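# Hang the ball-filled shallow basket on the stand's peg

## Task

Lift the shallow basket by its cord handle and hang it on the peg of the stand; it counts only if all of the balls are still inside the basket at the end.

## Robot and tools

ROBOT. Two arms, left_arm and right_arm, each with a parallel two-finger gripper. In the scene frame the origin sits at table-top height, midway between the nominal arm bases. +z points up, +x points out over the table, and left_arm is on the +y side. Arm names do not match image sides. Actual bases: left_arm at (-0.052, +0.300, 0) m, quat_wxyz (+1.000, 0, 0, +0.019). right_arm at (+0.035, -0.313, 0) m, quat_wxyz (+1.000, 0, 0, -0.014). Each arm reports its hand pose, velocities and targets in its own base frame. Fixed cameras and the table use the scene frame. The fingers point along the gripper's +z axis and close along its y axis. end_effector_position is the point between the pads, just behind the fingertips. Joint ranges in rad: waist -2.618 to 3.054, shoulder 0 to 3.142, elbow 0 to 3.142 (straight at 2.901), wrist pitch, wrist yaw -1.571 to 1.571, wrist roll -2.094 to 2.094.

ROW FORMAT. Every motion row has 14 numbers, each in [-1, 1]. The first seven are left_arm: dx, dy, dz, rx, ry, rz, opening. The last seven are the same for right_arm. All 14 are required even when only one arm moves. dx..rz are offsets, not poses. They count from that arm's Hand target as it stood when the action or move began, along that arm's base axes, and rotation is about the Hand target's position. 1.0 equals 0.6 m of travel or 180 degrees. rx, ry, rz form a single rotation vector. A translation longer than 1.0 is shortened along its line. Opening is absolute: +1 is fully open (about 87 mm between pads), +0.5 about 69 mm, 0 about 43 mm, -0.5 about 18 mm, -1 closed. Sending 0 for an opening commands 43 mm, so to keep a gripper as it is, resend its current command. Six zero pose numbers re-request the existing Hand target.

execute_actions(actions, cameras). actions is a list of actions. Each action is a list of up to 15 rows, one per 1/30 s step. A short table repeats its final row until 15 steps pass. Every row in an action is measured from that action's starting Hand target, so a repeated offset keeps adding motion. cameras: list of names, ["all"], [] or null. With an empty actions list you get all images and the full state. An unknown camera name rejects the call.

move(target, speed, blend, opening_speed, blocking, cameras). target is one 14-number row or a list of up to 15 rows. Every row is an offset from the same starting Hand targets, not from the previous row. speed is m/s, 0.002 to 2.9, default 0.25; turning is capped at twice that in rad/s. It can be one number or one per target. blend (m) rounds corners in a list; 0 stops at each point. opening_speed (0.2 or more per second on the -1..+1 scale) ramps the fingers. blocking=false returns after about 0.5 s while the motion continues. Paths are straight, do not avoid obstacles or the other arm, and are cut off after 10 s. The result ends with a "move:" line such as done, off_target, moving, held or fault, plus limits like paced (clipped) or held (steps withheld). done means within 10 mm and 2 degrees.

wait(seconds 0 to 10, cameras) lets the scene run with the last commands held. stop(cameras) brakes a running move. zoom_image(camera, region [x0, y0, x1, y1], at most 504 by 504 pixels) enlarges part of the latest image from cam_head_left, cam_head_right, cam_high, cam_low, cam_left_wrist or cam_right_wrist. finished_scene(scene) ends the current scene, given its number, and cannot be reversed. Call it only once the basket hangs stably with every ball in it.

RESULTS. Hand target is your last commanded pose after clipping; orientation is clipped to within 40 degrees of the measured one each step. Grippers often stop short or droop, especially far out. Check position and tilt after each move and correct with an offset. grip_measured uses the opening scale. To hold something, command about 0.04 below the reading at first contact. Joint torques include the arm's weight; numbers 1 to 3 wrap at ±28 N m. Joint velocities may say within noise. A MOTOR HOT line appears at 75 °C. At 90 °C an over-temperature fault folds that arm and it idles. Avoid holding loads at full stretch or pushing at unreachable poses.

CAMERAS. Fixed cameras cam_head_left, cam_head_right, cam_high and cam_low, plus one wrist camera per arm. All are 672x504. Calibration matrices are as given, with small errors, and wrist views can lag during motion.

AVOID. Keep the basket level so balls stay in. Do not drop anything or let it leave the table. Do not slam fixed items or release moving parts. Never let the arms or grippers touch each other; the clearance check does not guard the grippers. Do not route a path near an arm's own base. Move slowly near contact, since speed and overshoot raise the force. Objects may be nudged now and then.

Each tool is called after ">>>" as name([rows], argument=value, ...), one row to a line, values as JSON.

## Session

>>> execute_actions(actions=[])

Scene clock: 0.00 s.
left_arm: end_effector_position=(+0.3751, +0.0010, +0.0322) grip_measured=+0.994 end_effector_quat_wxyz=(+0.562, -0.003, +0.827, +0.013) | right_arm: end_effector_position=(+0.3697, +0.0138, +0.0292) grip_measured=+0.972 end_effector_quat_wxyz=(+0.554, -0.024, +0.832, +0.012)
Joint positions: left_arm=[-0.017 1.593 0.336 0.878 -0.041 0.003 0.997] | right_arm=[0.029 1.578 0.327 0.855 -0.02 -0.015 0.986]
Joint velocities: within noise
Joint torques (N m): no reading
Motor temperatures (°C): left_arm=[30 36 34 30 29 28 32] | right_arm=[27 40 31 38 26 31 28]
Heat: left arm: 36 °C; right arm: 40 °C.
Hand target: left_arm +0.3810, +0.0019, +0.0421; +0.575, -0.003, +0.818, +0.016 | right_arm +0.3758, +0.0135, +0.0390; +0.568, -0.026, +0.822, +0.010
Tool commands: left_gripper/opening=+1.0 right_gripper/opening=+1.0
camera_calibration:
cam_left_wrist: T_world_to_cam=[[0.0140092, -0.99986, -0.00918687, -0.00773133], [-0.949343, -0.0104157, -0.31407, 0.389614], [0.31393, 0.0131214, -0.949355, 0.0543467], [0, 0, 0, 1]] pos_world=[0.352924, -0.00438524, 0.173889]
cam_right_wrist: T_world_to_cam=[[0.0361355, -0.999343, 0.00292337, -0.00228055], [-0.94977, -0.0352527, -0.310957, 0.383244], [0.310856, 0.00846009, -0.950419, 0.0560615], [0, 0, 0, 1]] pos_world=[0.346649, 0.010757, 0.172461]

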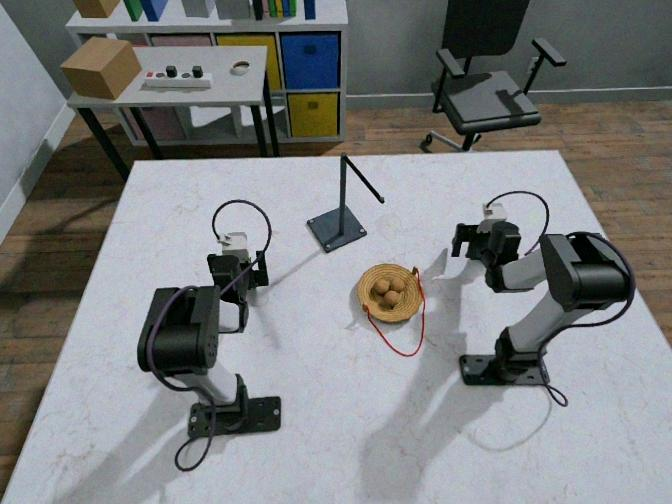

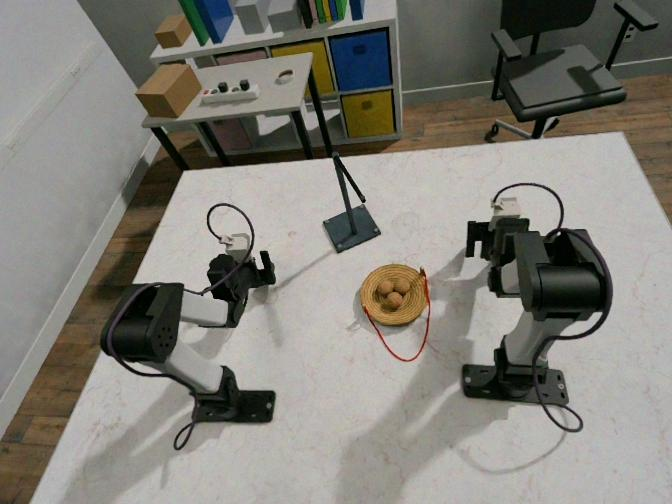

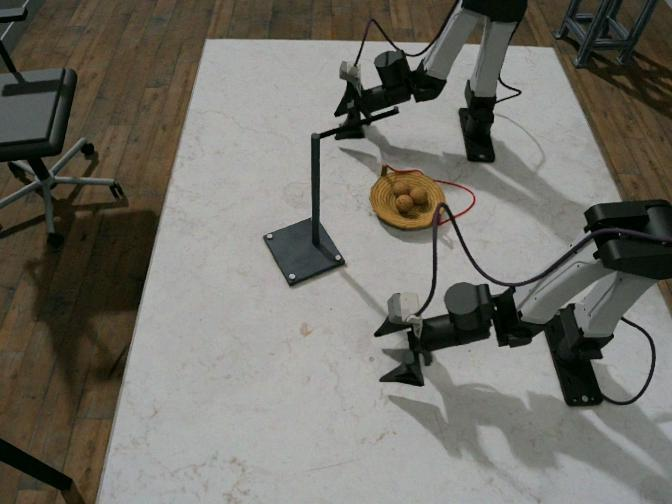

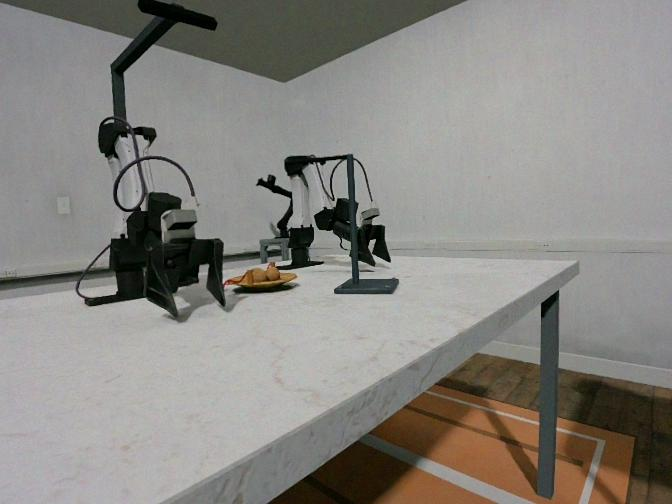

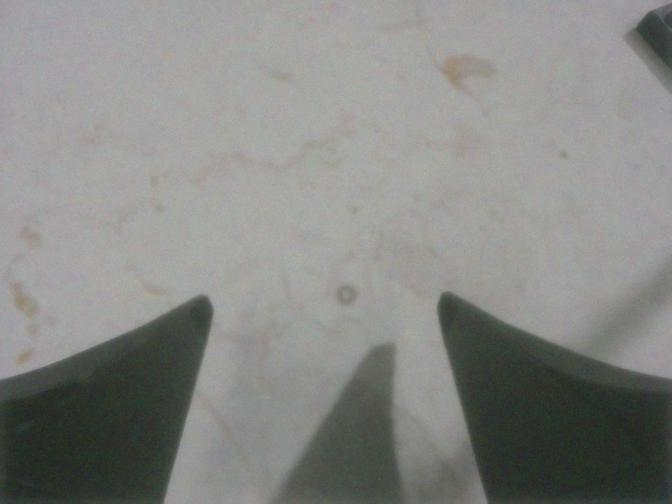

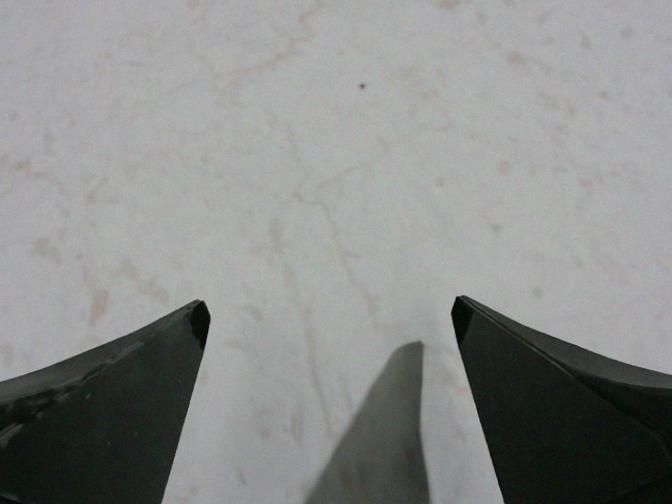

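>>> zoom_image(camera="cam_head_left", region=[300, 140, 460, 370])

>>> zoom_image(camera="cam_head_right", region=[300, 140, 460, 370])

Scaled by 2.191 from the camera's 672x504 image, which has a finer 960x720 frame.

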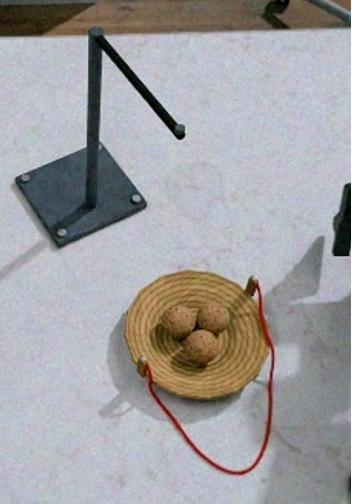

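Scaled by 2.191 from the camera's 672x504 image, which has a finer 960x720 frame.

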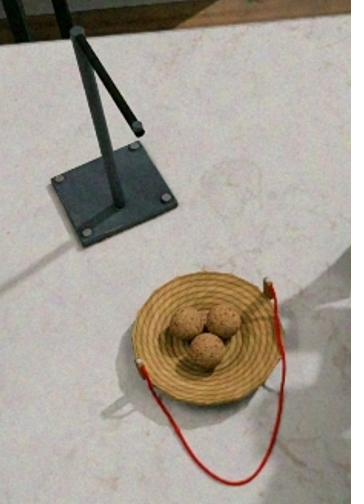

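>>> move([
  [-0.202,-0.253,0.263,0.05,0.09,-0.177,0.2,-0.127,-0.356,0.10,0,0,-0.2,0.0],
  [-0.3733,-0.68,0.2467,0.1026,0.1795,-0.3541,0.2,-0.127,-0.356,0.10,0,0,-0.2,0.0],
], speed=0.35, blend=0.05, cameras=["cam_left_wrist", "cam_head_left"])

Scene clock: 89.07 s.
left_arm: end_effector_position=(+0.1587, -0.4016, +0.1844) grip_measured=+0.200 end_effector_quat_wxyz=(+0.257, +0.516, +0.802, -0.155) | right_arm: end_effector_position=(+0.2940, -0.1955, +0.0864) grip_measured=+0.000 end_effector_quat_wxyz=(+0.536, +0.232, +0.795, -0.164)
Joint positions: left_arm=[-1.212 1.78 1.704 -0.887 -0.056 -0.052 0.6] | right_arm=[-0.587 1.221 0.376 0.464 -0.005 -0.015 0.5]
Joint torques (N m): left_arm=[-0.94 -6.65 8.2 0.95 -0.01 0.12] | right_arm=[-0.43 -3.36 8.61 1.6 -0.02 0.1]
Motor temperatures (°C): left_arm=[30 39 38 35 29 28 31] | right_arm=[27 42 35 42 26 31 28]
Heat: left arm: 39 °C; right arm: 42 °C.
Hand target: left_arm +0.1570, -0.4061, +0.1901; +0.254, +0.513, +0.804, -0.162 | right_arm +0.2995, -0.2002, +0.0990; +0.544, +0.230, +0.790, -0.166
Off the commanded pose: left_arm 0.007 m, 1 deg | right_arm 0.015 m, 1 deg.
move: off_target (right_arm)
camera_calibration:
cam_left_wrist: T_world_to_cam=[[-0.907653, -0.419681, -0.00571761, -0.0272044], [-0.406511, 0.875615, 0.260857, 0.391536], [-0.104471, 0.239092, -0.96536, 0.432193], [0, 0, 0, 1]] pos_world=[0.179623, -0.457586, 0.314932]
Images, in order (width x height): cam_head_left 672x504, cam_left_wrist 672x504.

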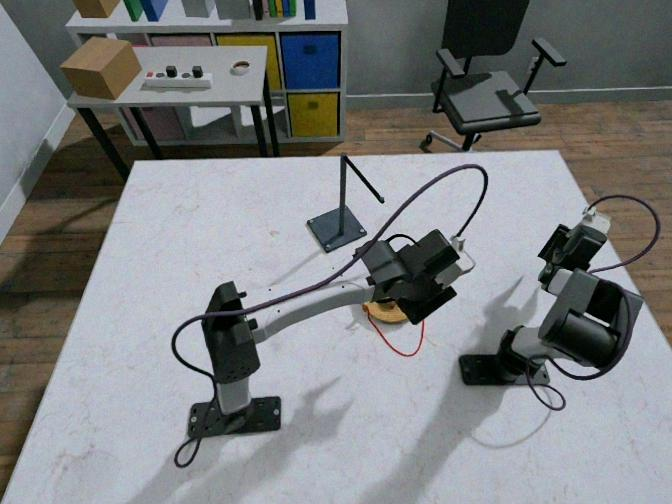

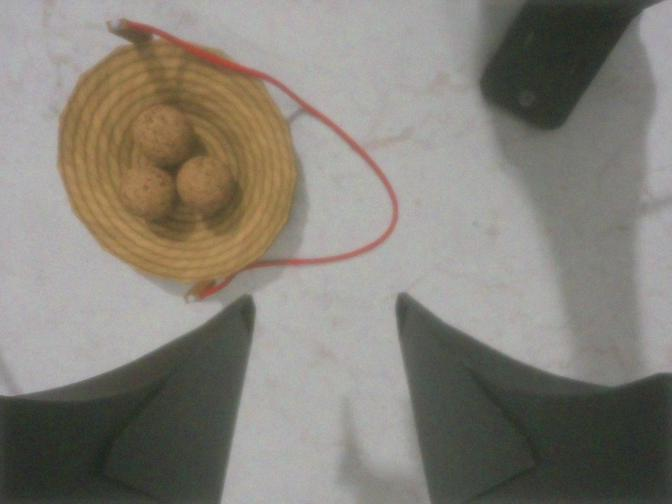

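>>> zoom_image(camera="cam_left_wrist", region=[90, 0, 430, 310])

Scaled by 1.482 from the camera's 672x504 image, which has a finer 960x720 frame.

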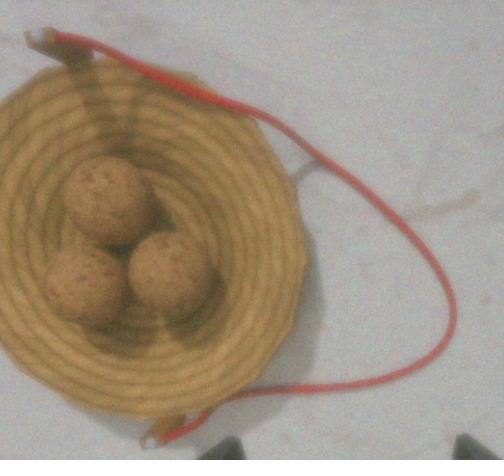

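>>> move(target=[-0.0517,-0.0582,-0.2085,0.1383,0.0950,0.1036,0.0,0,0,0,0,0,0,0.0], speed=0.25, cameras=["cam_left_wrist", "cam_low"])

Scene clock: 163.17 s.
left_arm: end_effector_position=(+0.1308, -0.4358, +0.0657) grip_measured=+0.000 end_effector_quat_wxyz=(+0.044, +0.394, +0.918, -0.014) | right_arm: end_effector_position=(+0.2940, -0.1955, +0.0864) grip_measured=+0.000 end_effector_quat_wxyz=(+0.536, +0.232, +0.795, -0.164)
Joint positions: left_arm=[-1.258 2.447 2.349 -1.393 -0.047 -0.445 0.5] | right_arm=[-0.587 1.221 0.376 0.464 -0.005 -0.015 0.5]
Joint torques (N m): left_arm=[-1.58 -9.63 7.3 0.22 -0.02 0.1] | right_arm=[-0.4 -3.34 8.59 1.6 -0.01 0.1]
Motor temperatures (°C): left_arm=[30 43 43 33 29 28 31] | right_arm=[27 39 43 43 26 31 28]
Heat: left arm: 43 °C; right arm: 43 °C.
Hand target: left_arm +0.1260, -0.4410, +0.0650; +0.040, +0.390, +0.920, -0.017 | right_arm +0.2995, -0.2002, +0.0990; +0.544, +0.230, +0.790, -0.166
Off the commanded pose: left_arm 0.007 m, 1 deg | right_arm 0.015 m, 1 deg.
move: off_target (right_arm)
camera_calibration:
cam_left_wrist: T_world_to_cam=[[-0.7215, -0.692413, 0.0010708, -0.211188], [-0.490864, 0.512574, 0.7045, 0.264741], [-0.488354, 0.507772, -0.709703, 0.473366], [0, 0, 0, 1]] pos_world=[0.20875, -0.522291, 0.149665]
Images, in order (width x height): cam_low 672x504, cam_left_wrist 672x504.

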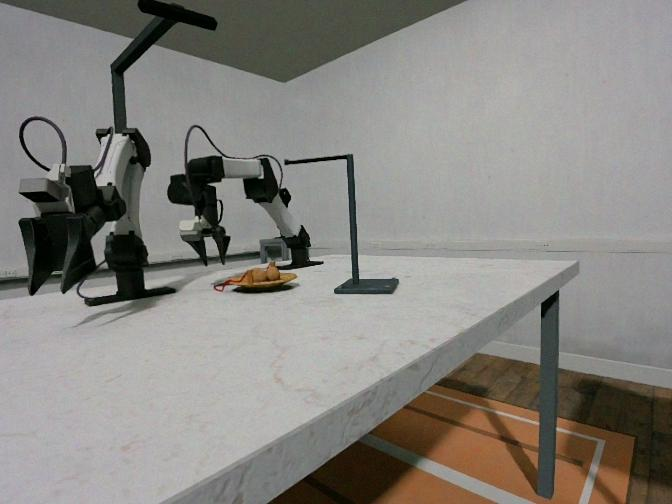

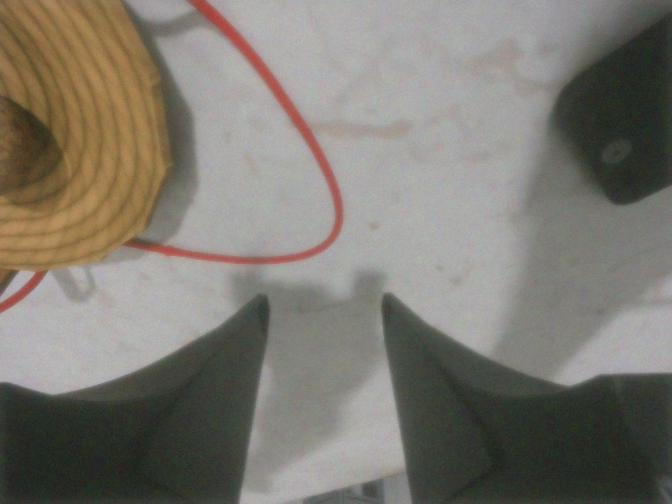

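>>> move(target=[-0.006,-0.007,-0.075,0,0,0,0.0,0,0,0,0,0,0,0.0], speed=0.15, cameras=["cam_left_wrist"])

Scene clock: 172.00 s.
left_arm: end_effector_position=(+0.1269, -0.4386, +0.0282) grip_measured=+0.000 end_effector_quat_wxyz=(+0.040, +0.394, +0.918, -0.010) | right_arm: end_effector_position=(+0.2940, -0.1955, +0.0864) grip_measured=+0.000 end_effector_quat_wxyz=(+0.536, +0.232, +0.795, -0.164)
Joint positions: left_arm=[-1.267 2.458 2.218 -1.263 -0.047 -0.454 0.5] | right_arm=[-0.587 1.221 0.376 0.464 -0.005 -0.015 0.5]
Joint torques (N m): left_arm=[-1.69 -10.36 4.08 0.64 -0.03 0.09] | right_arm=[-0.42 -3.33 8.61 1.6 -0.01 0.1]
Heat: left arm: 45 °C; right arm: 43 °C.
Hand target: left_arm +0.1224, -0.4451, +0.0199; +0.040, +0.390, +0.920, -0.017 | right_arm +0.2995, -0.2002, +0.0990; +0.544, +0.230, +0.790, -0.166
Off the commanded pose: left_arm 0.012 m, 1 deg | right_arm 0.015 m, 1 deg.
move: off_target (left_arm, right_arm)
camera_calibration:
cam_left_wrist: T_world_to_cam=[[-0.721494, -0.692414, -0.00297576, -0.215854], [-0.488051, 0.50549, 0.711538, 0.287039], [-0.491175, 0.514823, -0.702641, 0.449519], [0, 0, 0, 1]] pos_world=[0.205145, -0.525978, 0.110969]
Images, in order (width x height): cam_left_wrist 672x504.

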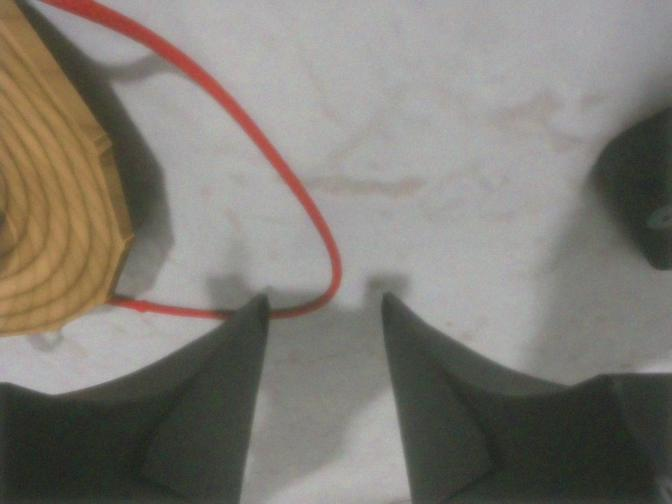

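>>> move(target=[0.003,0.004,-0.028,0,0,0,0.0,0,0,0,0,0,0,0.0], speed=0.08, cameras=["cam_left_wrist"])

Scene clock: 178.33 s.
left_arm: end_effector_position=(+0.1266, -0.4375, +0.0100) grip_measured=+0.000 end_effector_quat_wxyz=(+0.039, +0.394, +0.918, -0.010) | right_arm: end_effector_position=(+0.2940, -0.1955, +0.0864) grip_measured=+0.000 end_effector_quat_wxyz=(+0.536, +0.232, +0.795, -0.164)
Joint positions: left_arm=[-1.267 2.458 2.145 -1.193 -0.047 -0.454 0.5] | right_arm=[-0.587 1.221 0.376 0.464 -0.005 -0.015 0.5]
Joint torques (N m): left_arm=[-1.17 -10.7 3.9 0.64 -0.03 0.13] | right_arm=[-0.42 -3.34 8.62 1.6 -0.01 0.09]
Heat: left arm: 46 °C; right arm: 43 °C.
Hand target: left_arm +0.1242, -0.4427, +0.0031; +0.040, +0.390, +0.920, -0.017 | right_arm +0.2995, -0.2002, +0.0990; +0.544, +0.230, +0.790, -0.166
Off the commanded pose: left_arm 0.009 m, 1 deg | right_arm 0.015 m, 1 deg.
move: off_target (right_arm)
camera_calibration:
cam_left_wrist: T_world_to_cam=[[-0.721471, -0.692434, -0.00389016, -0.215362], [-0.487697, 0.504144, 0.712735, 0.298588], [-0.491561, 0.516115, -0.701423, 0.436571], [0, 0, 0, 1]] pos_world=[0.204844, -0.524976, 0.0925695]
Images, in order (width x height): cam_left_wrist 672x504.

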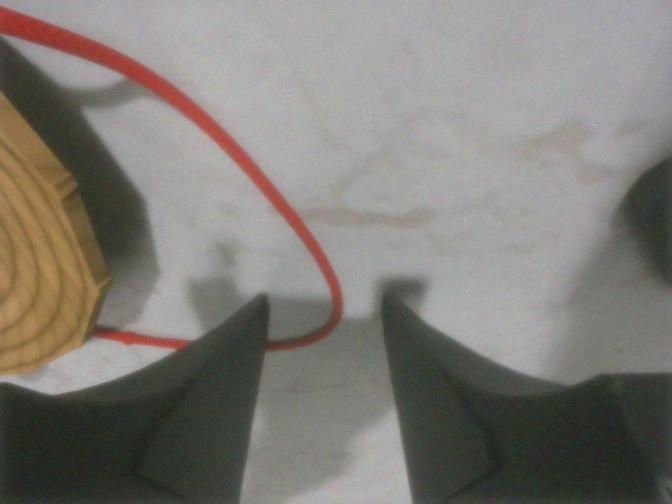

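>>> move([
  [0,0,-0.010,0,0,0,0.0,0,0,0,0,0,0,0.0],
  [0,0,-0.010,0,0,0,-1.0,0,0,0,0,0,0,0.0],
], speed=0.05, opening_speed=1.0, cameras=["cam_left_wrist"])

Scene clock: 185.57 s.
left_arm: end_effector_position=(+0.1254, -0.4406, +0.0067) grip_measured=-0.911 end_effector_quat_wxyz=(+0.040, +0.390, +0.920, -0.016) | right_arm: end_effector_position=(+0.2940, -0.1955, +0.0864) grip_measured=+0.000 end_effector_quat_wxyz=(+0.536, +0.232, +0.795, -0.164)
Joint positions: left_arm=[-1.268 2.458 2.133 -1.17 -0.039 -0.465 0.045] | right_arm=[-0.587 1.221 0.376 0.464 -0.005 -0.015 0.5]
Joint torques (N m): left_arm=[-1.09 -10.48 3.45 0.64 -0.11 0.14] | right_arm=[-0.4 -3.34 8.59 1.6 -0.01 0.1]
Heat: left arm: 47 °C; right arm: 44 °C.
Hand target: left_arm +0.1241, -0.4428, -0.0029; +0.040, +0.390, +0.920, -0.017 | right_arm +0.2995, -0.2002, +0.0990; +0.544, +0.230, +0.790, -0.166
Off the commanded pose: left_arm 0.010 m, 0 deg | right_arm 0.015 m, 1 deg.
move: off_target (right_arm); target 2's new opening was sent with left_arm's hand 0.011 m and 1 deg from that target
camera_calibration:
cam_left_wrist: T_world_to_cam=[[-0.714986, -0.699086, 0.00855441, -0.22224], [-0.489, 0.508792, 0.708526, 0.304195], [-0.499673, 0.502403, -0.705633, 0.430248], [0, 0, 0, 1]] pos_world=[0.204836, -0.526295, 0.0899684]
Images, in order (width x height): cam_left_wrist 672x504.

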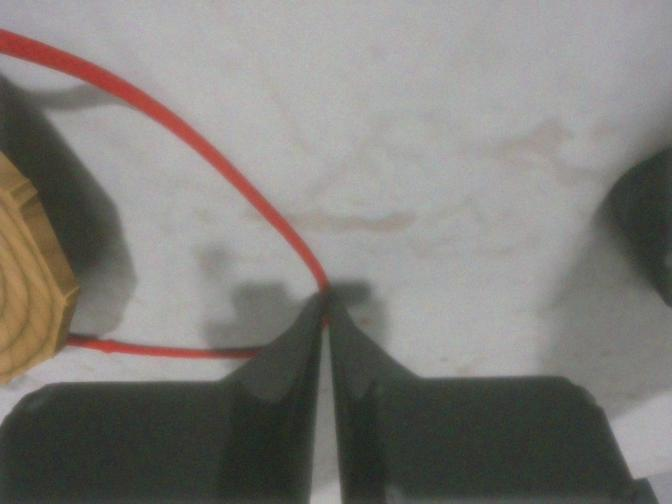

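>>> move([
  [0.06,0.0217,0.138,-0.072,-0.057,-0.016,-1.0,0,0,0,0,0,0,0.0],
  [0.23,0.085,0.355,-0.2388,-0.1916,-0.0546,-1.0,0,0,0,0,0,0,0.0],
], speed=0.2, blend=0.03, cameras=["cam_left_wrist","cam_low","cam_head_left","cam_high"])

Scene clock: 255.13 s.
left_arm: end_effector_position=(+0.2575, -0.3856, +0.1887) grip_measured=-0.911 end_effector_quat_wxyz=(+0.407, +0.412, +0.786, -0.216) | right_arm: end_effector_position=(+0.2940, -0.1955, +0.0864) grip_measured=+0.000 end_effector_quat_wxyz=(+0.536, +0.232, +0.795, -0.164)
Joint positions: left_arm=[-0.985 1.614 1.331 -0.329 -0.012 -0.014 0.045] | right_arm=[-0.587 1.221 0.376 0.464 -0.005 -0.015 0.5]
Joint torques (N m): left_arm=[-0.17 -9.62 4.75 2.13 0.02 0.33] | right_arm=[-0.4 -3.34 8.59 1.6 -0.02 0.1]
Motor temperatures (°C): left_arm=[30 53 39 33 29 28 33] | right_arm=[27 38 45 43 26 31 28]
Heat: left arm: 53 °C; right arm: 45 °C.
Hand target: left_arm +0.2621, -0.3917, +0.2102; +0.441, +0.410, +0.762, -0.237 | right_arm +0.2995, -0.2002, +0.0990; +0.544, +0.230, +0.790, -0.166
Off the commanded pose: left_arm 0.023 m, 5 deg | right_arm 0.015 m, 1 deg.
move: off_target (left_arm, right_arm)
camera_calibration:
cam_left_wrist: T_world_to_cam=[[-0.825742, -0.563863, 0.0144642, -0.0113072], [-0.562905, 0.822165, -0.0847473, 0.501399], [0.0358938, -0.0781213, -0.996297, 0.290221], [0, 0, 0, 1]] pos_world=[0.262486, -0.395936, 0.331802]
Images, in order (width x height): cam_head_left 672x504, cam_high 672x504, cam_low 672x504, cam_left_wrist 672x504.

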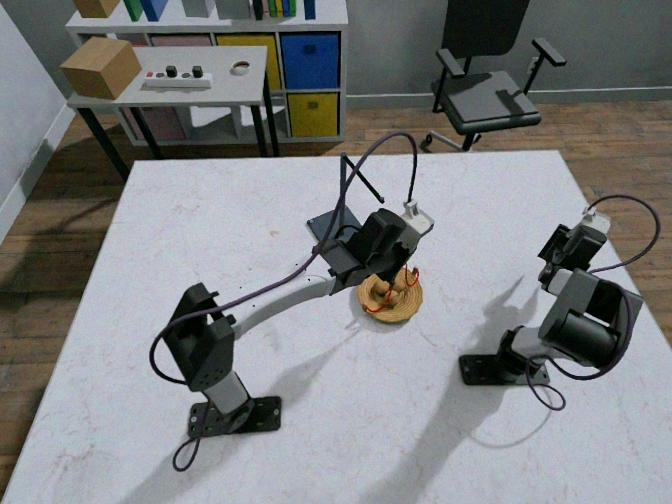

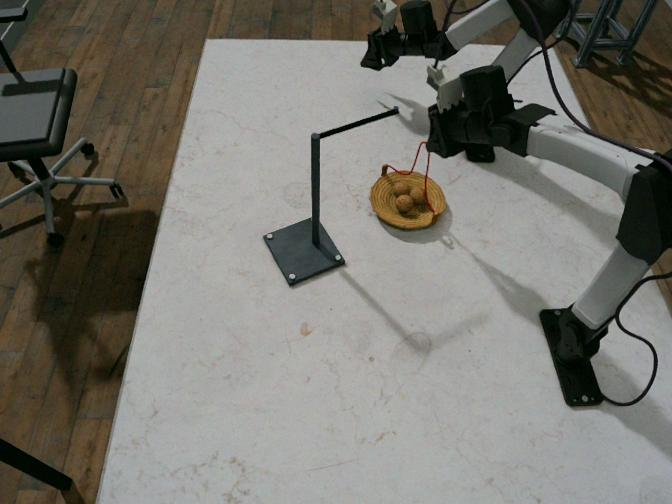

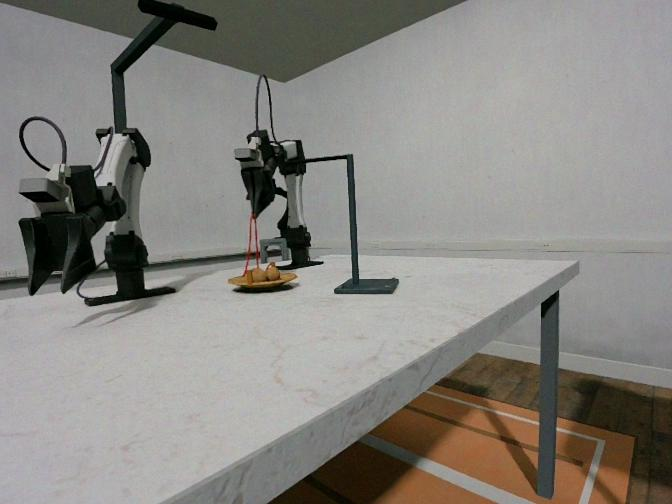

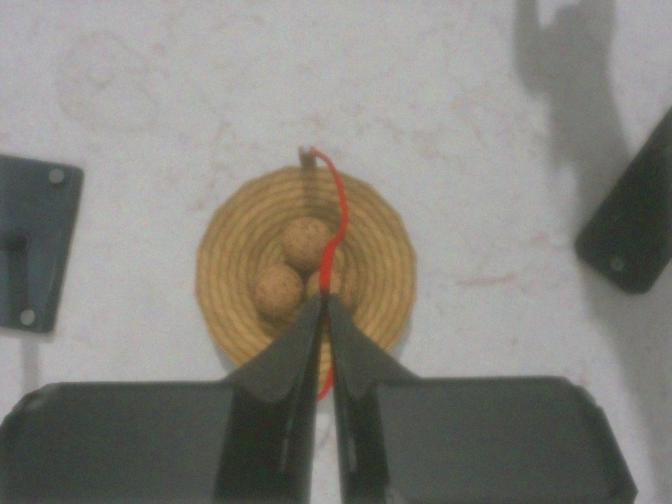

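>>> move(target=[0.045,-0.010,0.0667,0,0,0,-1.0,0,0,0,0,0,0,0.0], speed=0.12, cameras=["cam_left_wrist","cam_low","cam_high"])

Scene clock: 265.50 s.
left_arm: end_effector_position=(+0.2872, -0.3956, +0.2434) grip_measured=-0.911 end_effector_quat_wxyz=(+0.440, +0.401, +0.768, -0.235) | right_arm: end_effector_position=(+0.2940, -0.1955, +0.0864) grip_measured=+0.000 end_effector_quat_wxyz=(+0.536, +0.232, +0.795, -0.164)
Joint positions: left_arm=[-0.932 1.659 1.531 -0.398 0.034 0.011 0.045] | right_arm=[-0.587 1.221 0.376 0.464 -0.005 -0.015 0.5]
Joint torques (N m): left_arm=[-0.28 -6.27 8.53 1.3 0.03 0.34] | right_arm=[-0.4 -3.32 8.59 1.6 -0.01 0.1]
Heat: left arm: 52 °C; right arm: 46 °C.
Hand target: left_arm +0.2892, -0.3977, +0.2503; +0.441, +0.410, +0.762, -0.237 | right_arm +0.2995, -0.2002, +0.0990; +0.544, +0.230, +0.790, -0.166
Off the commanded pose: left_arm 0.007 m, 1 deg | right_arm 0.015 m, 1 deg.
move: off_target (right_arm)
camera_calibration:
cam_left_wrist: T_world_to_cam=[[-0.825519, -0.564104, 0.0174459, 0.0059106], [-0.558346, 0.811806, -0.170941, 0.546576], [0.0822656, -0.150856, -0.985127, 0.298071], [0, 0, 0, 1]] pos_world=[0.285537, -0.395414, 0.386966]
Images, in order (width x height): cam_high 672x504, cam_low 672x504, cam_left_wrist 672x504.

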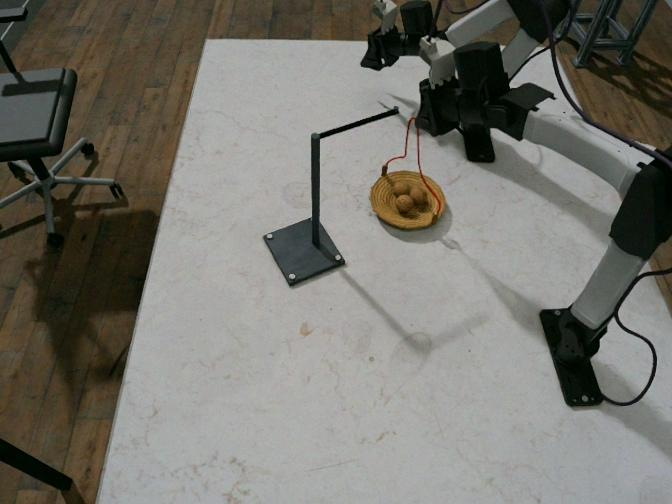

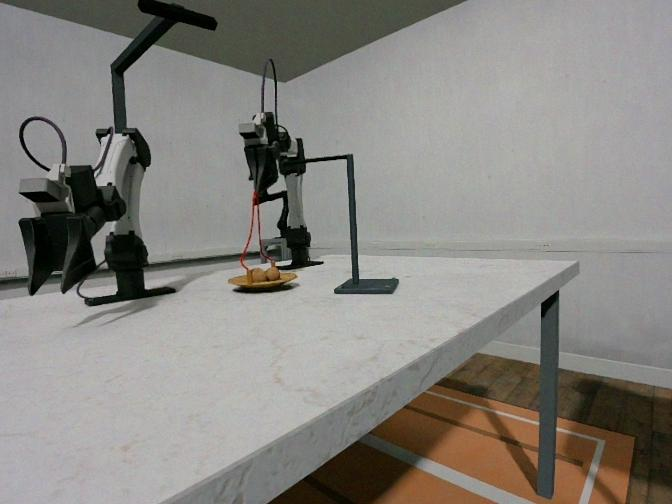

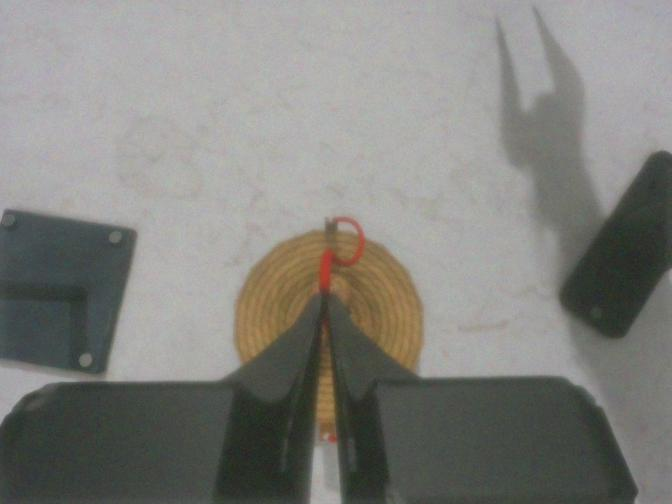

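>>> move(target=[-0.022,0.027,0.025,0,0,0,-1.0,0,0,0,0,0,0,0.0], speed=0.1, cameras=["cam_left_wrist","cam_low","cam_high"])

Scene clock: 281.67 s.
left_arm: end_effector_position=(+0.2799, -0.3859, +0.2436) grip_measured=-0.911 end_effector_quat_wxyz=(+0.428, +0.404, +0.775, -0.229) | right_arm: end_effector_position=(+0.2940, -0.1955, +0.0864) grip_measured=+0.000 end_effector_quat_wxyz=(+0.536, +0.232, +0.795, -0.164)
Joint positions: left_arm=[-0.932 1.636 1.531 -0.453 0.034 0.011 0.045] | right_arm=[-0.587 1.221 0.376 0.464 -0.005 -0.015 0.5]
Joint torques (N m): left_arm=[-0.43 -10.02 7.34 1.29 0.01 0.33] | right_arm=[-0.4 -3.36 8.59 1.6 -0.01 0.09]
Heat: left arm: 49 °C; right arm: 46 °C.
Hand target: left_arm +0.2760, -0.3815, +0.2653; +0.441, +0.410, +0.762, -0.237 | right_arm +0.2995, -0.2002, +0.0990; +0.544, +0.230, +0.790, -0.166
Off the commanded pose: left_arm 0.022 m, 2 deg | right_arm 0.015 m, 1 deg.
move: off_target (left_arm, right_arm)
camera_calibration:
cam_left_wrist: T_world_to_cam=[[-0.825185, -0.564553, 0.0186946, 0.00482599], [-0.561284, 0.81579, -0.139454, 0.529362], [0.063478, -0.125568, -0.990052, 0.316459], [0, 0, 0, 1]] pos_world=[0.281017, -0.389387, 0.387042]
Images, in order (width x height): cam_high 672x504, cam_low 672x504, cam_left_wrist 672x504.

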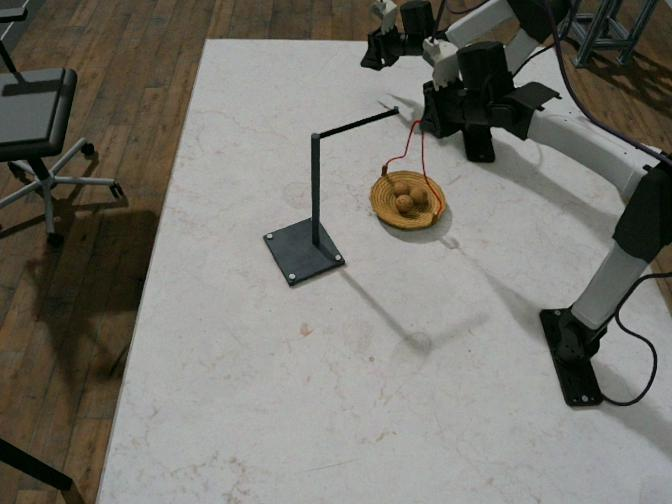

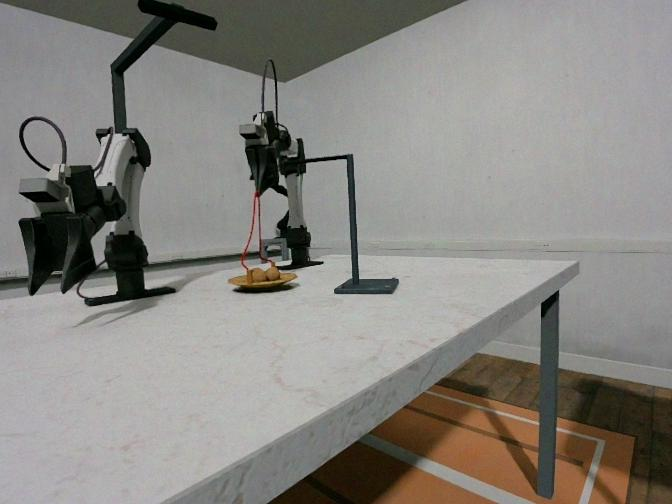

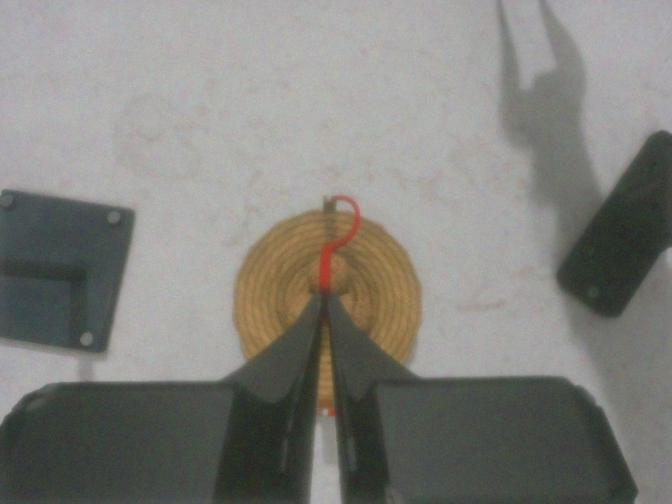

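>>> move(target=[0.004,-0.006,0.03,0,0,0,-1.0,0,0,0,0,0,0,0.0], speed=0.05, cameras=["cam_left_wrist","cam_low","cam_high"])

Scene clock: 288.20 s.
left_arm: end_effector_position=(+0.2788, -0.3843, +0.2681) grip_measured=-0.911 end_effector_quat_wxyz=(+0.433, +0.403, +0.773, -0.231) | right_arm: end_effector_position=(+0.2940, -0.1955, +0.0864) grip_measured=+0.000 end_effector_quat_wxyz=(+0.536, +0.232, +0.795, -0.164)
Joint positions: left_arm=[-0.932 1.636 1.62 -0.53 0.034 0.011 0.045] | right_arm=[-0.587 1.221 0.376 0.464 -0.005 -0.015 0.5]
Joint torques (N m): left_arm=[-0.47 -7.24 8.61 1.32 0.01 0.32] | right_arm=[-0.4 -3.36 8.61 1.6 -0.01 0.09]
Motor temperatures (°C): left_arm=[30 50 44 34 29 28 33] | right_arm=[27 38 46 43 26 31 28]
Heat: left arm: 50 °C; right arm: 46 °C.
Hand target: left_arm +0.2784, -0.3851, +0.2832; +0.441, +0.410, +0.762, -0.237 | right_arm +0.2995, -0.2002, +0.0990; +0.544, +0.230, +0.790, -0.166
Off the commanded pose: left_arm 0.015 m, 2 deg | right_arm 0.015 m, 1 deg.
move: off_target (left_arm, right_arm)
camera_calibration:
cam_left_wrist: T_world_to_cam=[[-0.825303, -0.564398, 0.0181777, 0.00454992], [-0.560225, 0.814311, -0.151805, 0.533343], [0.0708759, -0.135468, -0.988243, 0.334705], [0, 0, 0, 1]] pos_world=[0.278825, -0.386397, 0.411651]
Images, in order (width x height): cam_high 672x504, cam_low 672x504, cam_left_wrist 672x504.

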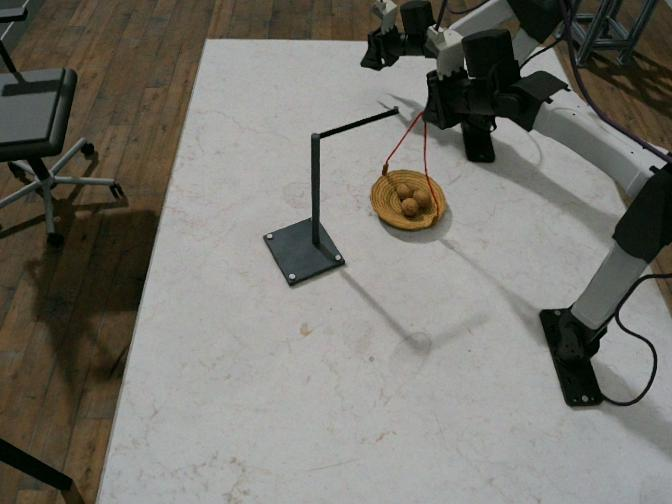

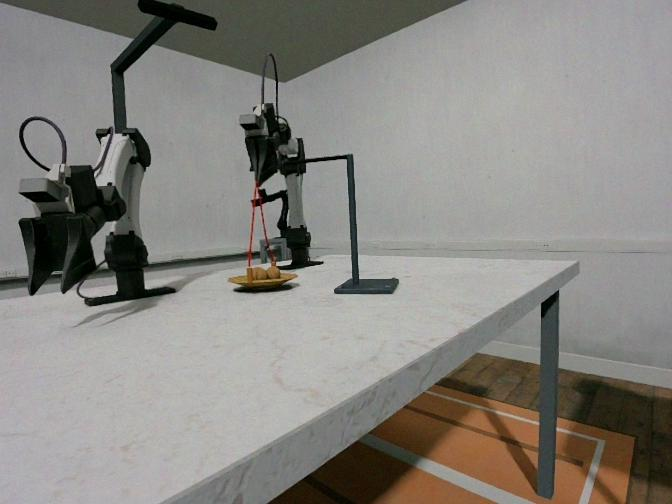

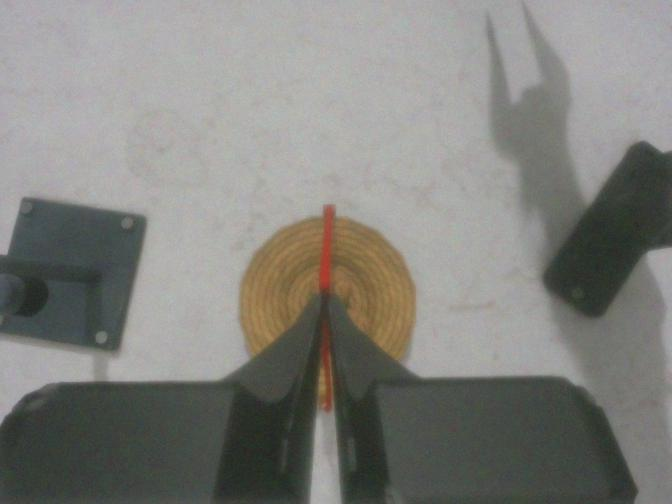

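>>> zoom_image(camera="cam_low", region=[200, 160, 330, 310])

>>> zoom_image(camera="cam_high", region=[350, 80, 480, 250])

Scaled by 3.360 from the camera's 672x504 image, which has a finer 960x720 frame.

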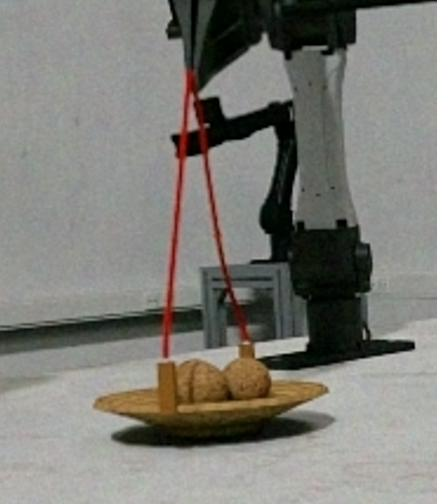

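Scaled by 2.965 from the camera's 672x504 image, which has a finer 960x720 frame.

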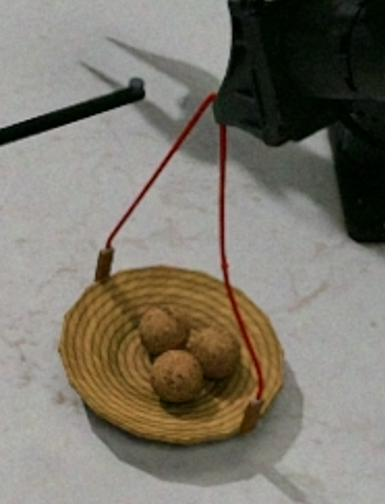

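>>> move(target=[0,0.004,0.0167,0,0,0,-1.0,0,0,0,0,0,0,0.0], speed=0.03, cameras=["cam_left_wrist","cam_low","cam_high"])

>>> zoom_image(camera="cam_low", region=[200, 160, 330, 310])

>>> zoom_image(camera="cam_high", region=[350, 80, 480, 250])

Scene clock: 302.23 s.
left_arm: end_effector_position=(+0.2755, -0.3799, +0.2736) grip_measured=-0.911 end_effector_quat_wxyz=(+0.425, +0.405, +0.777, -0.227) | right_arm: end_effector_position=(+0.2940, -0.1955, +0.0864) grip_measured=+0.000 end_effector_quat_wxyz=(+0.536, +0.232, +0.795, -0.164)
Joint positions: left_arm=[-0.932 1.636 1.658 -0.587 0.034 0.012 0.045] | right_arm=[-0.587 1.221 0.376 0.464 -0.005 -0.015 0.5]
Joint torques (N m): left_arm=[-0.09 -6.98 9.14 1.44 0.04 0.33] | right_arm=[-0.4 -3.37 8.61 1.6 -0.01 0.09]
Heat: left arm: 49 °C; right arm: 46 °C.
Hand target: left_arm +0.2784, -0.3827, +0.2933; +0.441, +0.410, +0.762, -0.237 | right_arm +0.2995, -0.2002, +0.0990; +0.544, +0.230, +0.790, -0.166
Off the commanded pose: left_arm 0.020 m, 3 deg | right_arm 0.015 m, 1 deg.
move: off_target (left_arm, right_arm)
camera_calibration:
cam_left_wrist: T_world_to_cam=[[-0.825583, -0.564003, 0.0176991, 0.0045809], [-0.561041, 0.817084, -0.132693, 0.524743], [0.0603776, -0.119479, -0.990999, 0.350644], [0, 0, 0, 1]] pos_world=[0.277013, -0.38428, 0.417037]
Images, in order (width x height): cam_high 672x504, cam_low 672x504, cam_left_wrist 672x504.

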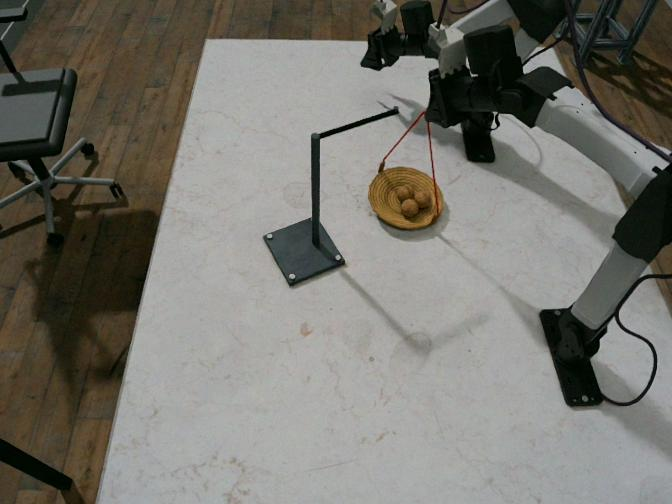

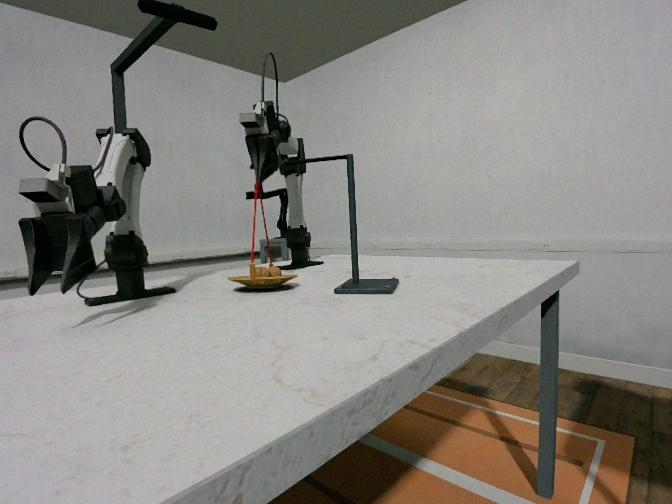

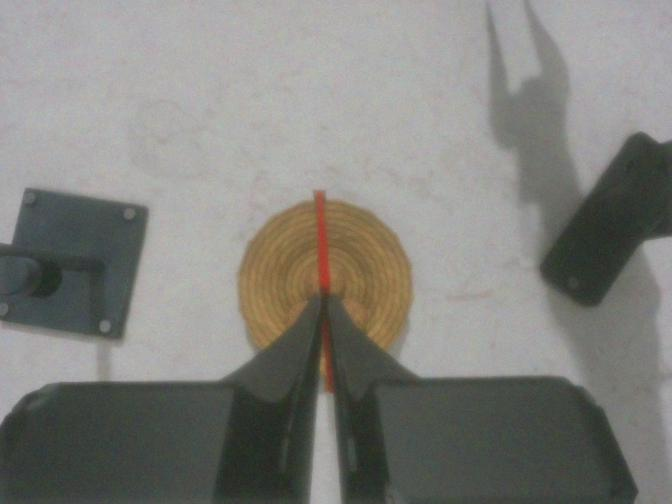

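Scaled by 3.360 from the camera's 672x504 image, which has a finer 960x720 frame.

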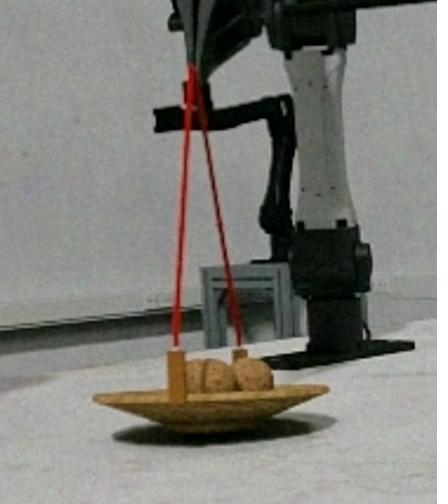

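Scaled by 2.965 from the camera's 672x504 image, which has a finer 960x720 frame.

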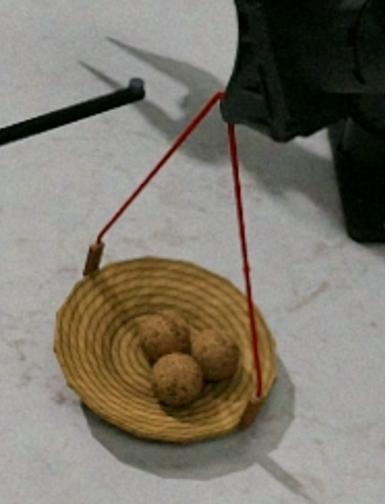

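>>> move(target=[-0.01,0.0,0.0417,0,0,0,-1.0,0,0,0,0,0,0,0.0], speed=0.04, cameras=["cam_left_wrist","cam_low","cam_high"])

>>> zoom_image(camera="cam_low", region=[200, 130, 330, 300])

>>> zoom_image(camera="cam_high", region=[350, 80, 480, 250])

Scene clock: 329.30 s.
left_arm: end_effector_position=(+0.2732, -0.3767, +0.3019) grip_measured=-0.911 end_effector_quat_wxyz=(+0.427, +0.405, +0.775, -0.228) | right_arm: end_effector_position=(+0.2940, -0.1955, +0.0864) grip_measured=+0.000 end_effector_quat_wxyz=(+0.536, +0.232, +0.795, -0.164)
Joint positions: left_arm=[-0.932 1.653 1.79 -0.697 0.034 0.012 0.045] | right_arm=[-0.587 1.221 0.376 0.464 -0.005 -0.015 0.5]
Joint torques (N m): left_arm=[-1.44 -6.31 8.92 1.49 -0.07 0.28] | right_arm=[-0.42 -3.34 8.59 1.6 -0.01 0.1]
Heat: left arm: 48 °C; right arm: 47 °C.
Hand target: left_arm +0.2724, -0.3827, +0.3183; +0.441, +0.410, +0.762, -0.237 | right_arm +0.2995, -0.2002, +0.0990; +0.544, +0.230, +0.790, -0.166
Off the commanded pose: left_arm 0.017 m, 2 deg | right_arm 0.015 m, 1 deg.
move: off_target (left_arm, right_arm)
camera_calibration:
cam_left_wrist: T_world_to_cam=[[-0.825647, -0.563917, 0.0174486, 0.0041558], [-0.560605, 0.816532, -0.137829, 0.525842], [0.063477, -0.12358, -0.990302, 0.376589], [0, 0, 0, 1]] pos_world=[0.274316, -0.380485, 0.445341]
Images, in order (width x height): cam_high 672x504, cam_low 672x504, cam_left_wrist 672x504.

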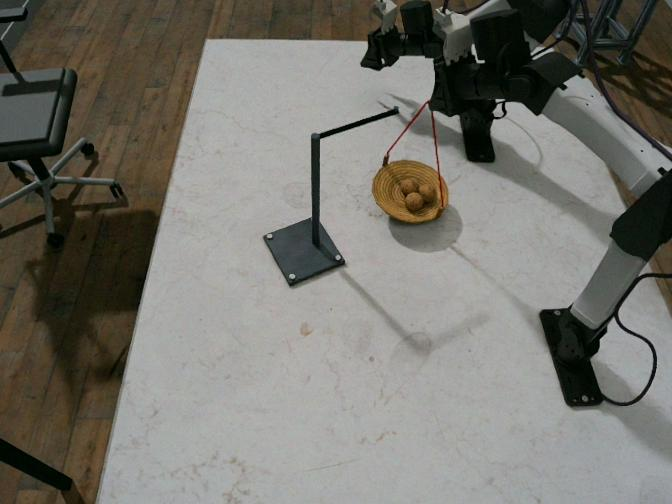

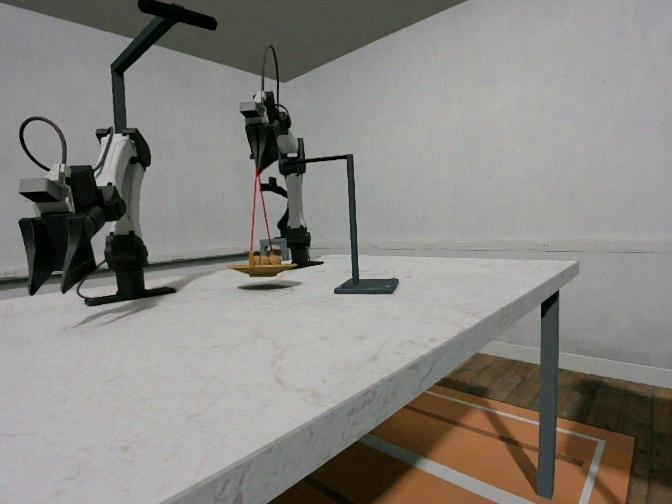

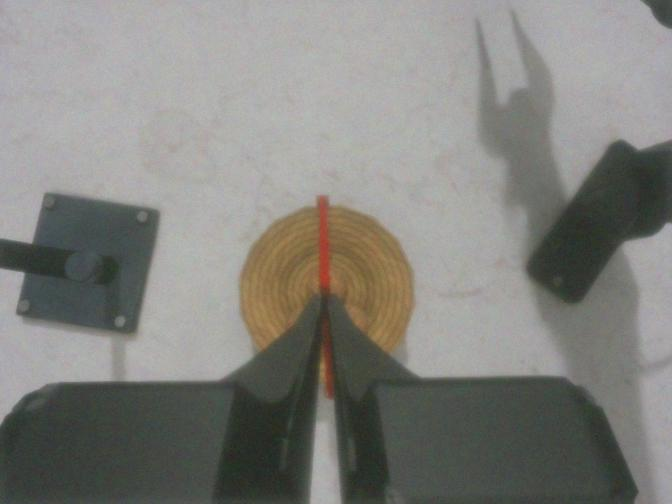

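Scaled by 2.965 from the camera's 672x504 image, which has a finer 960x720 frame.

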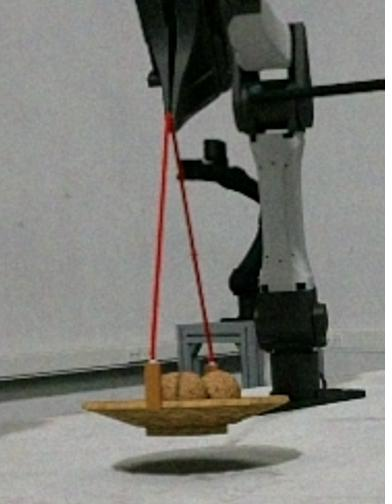

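Scaled by 2.965 from the camera's 672x504 image, which has a finer 960x720 frame.

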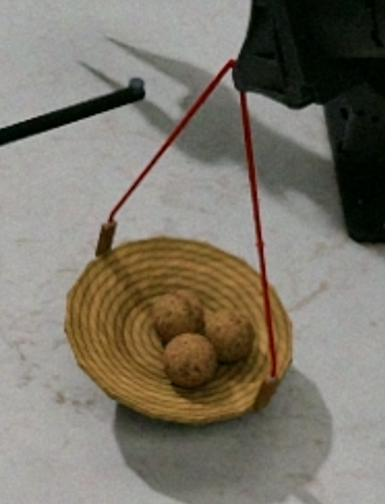

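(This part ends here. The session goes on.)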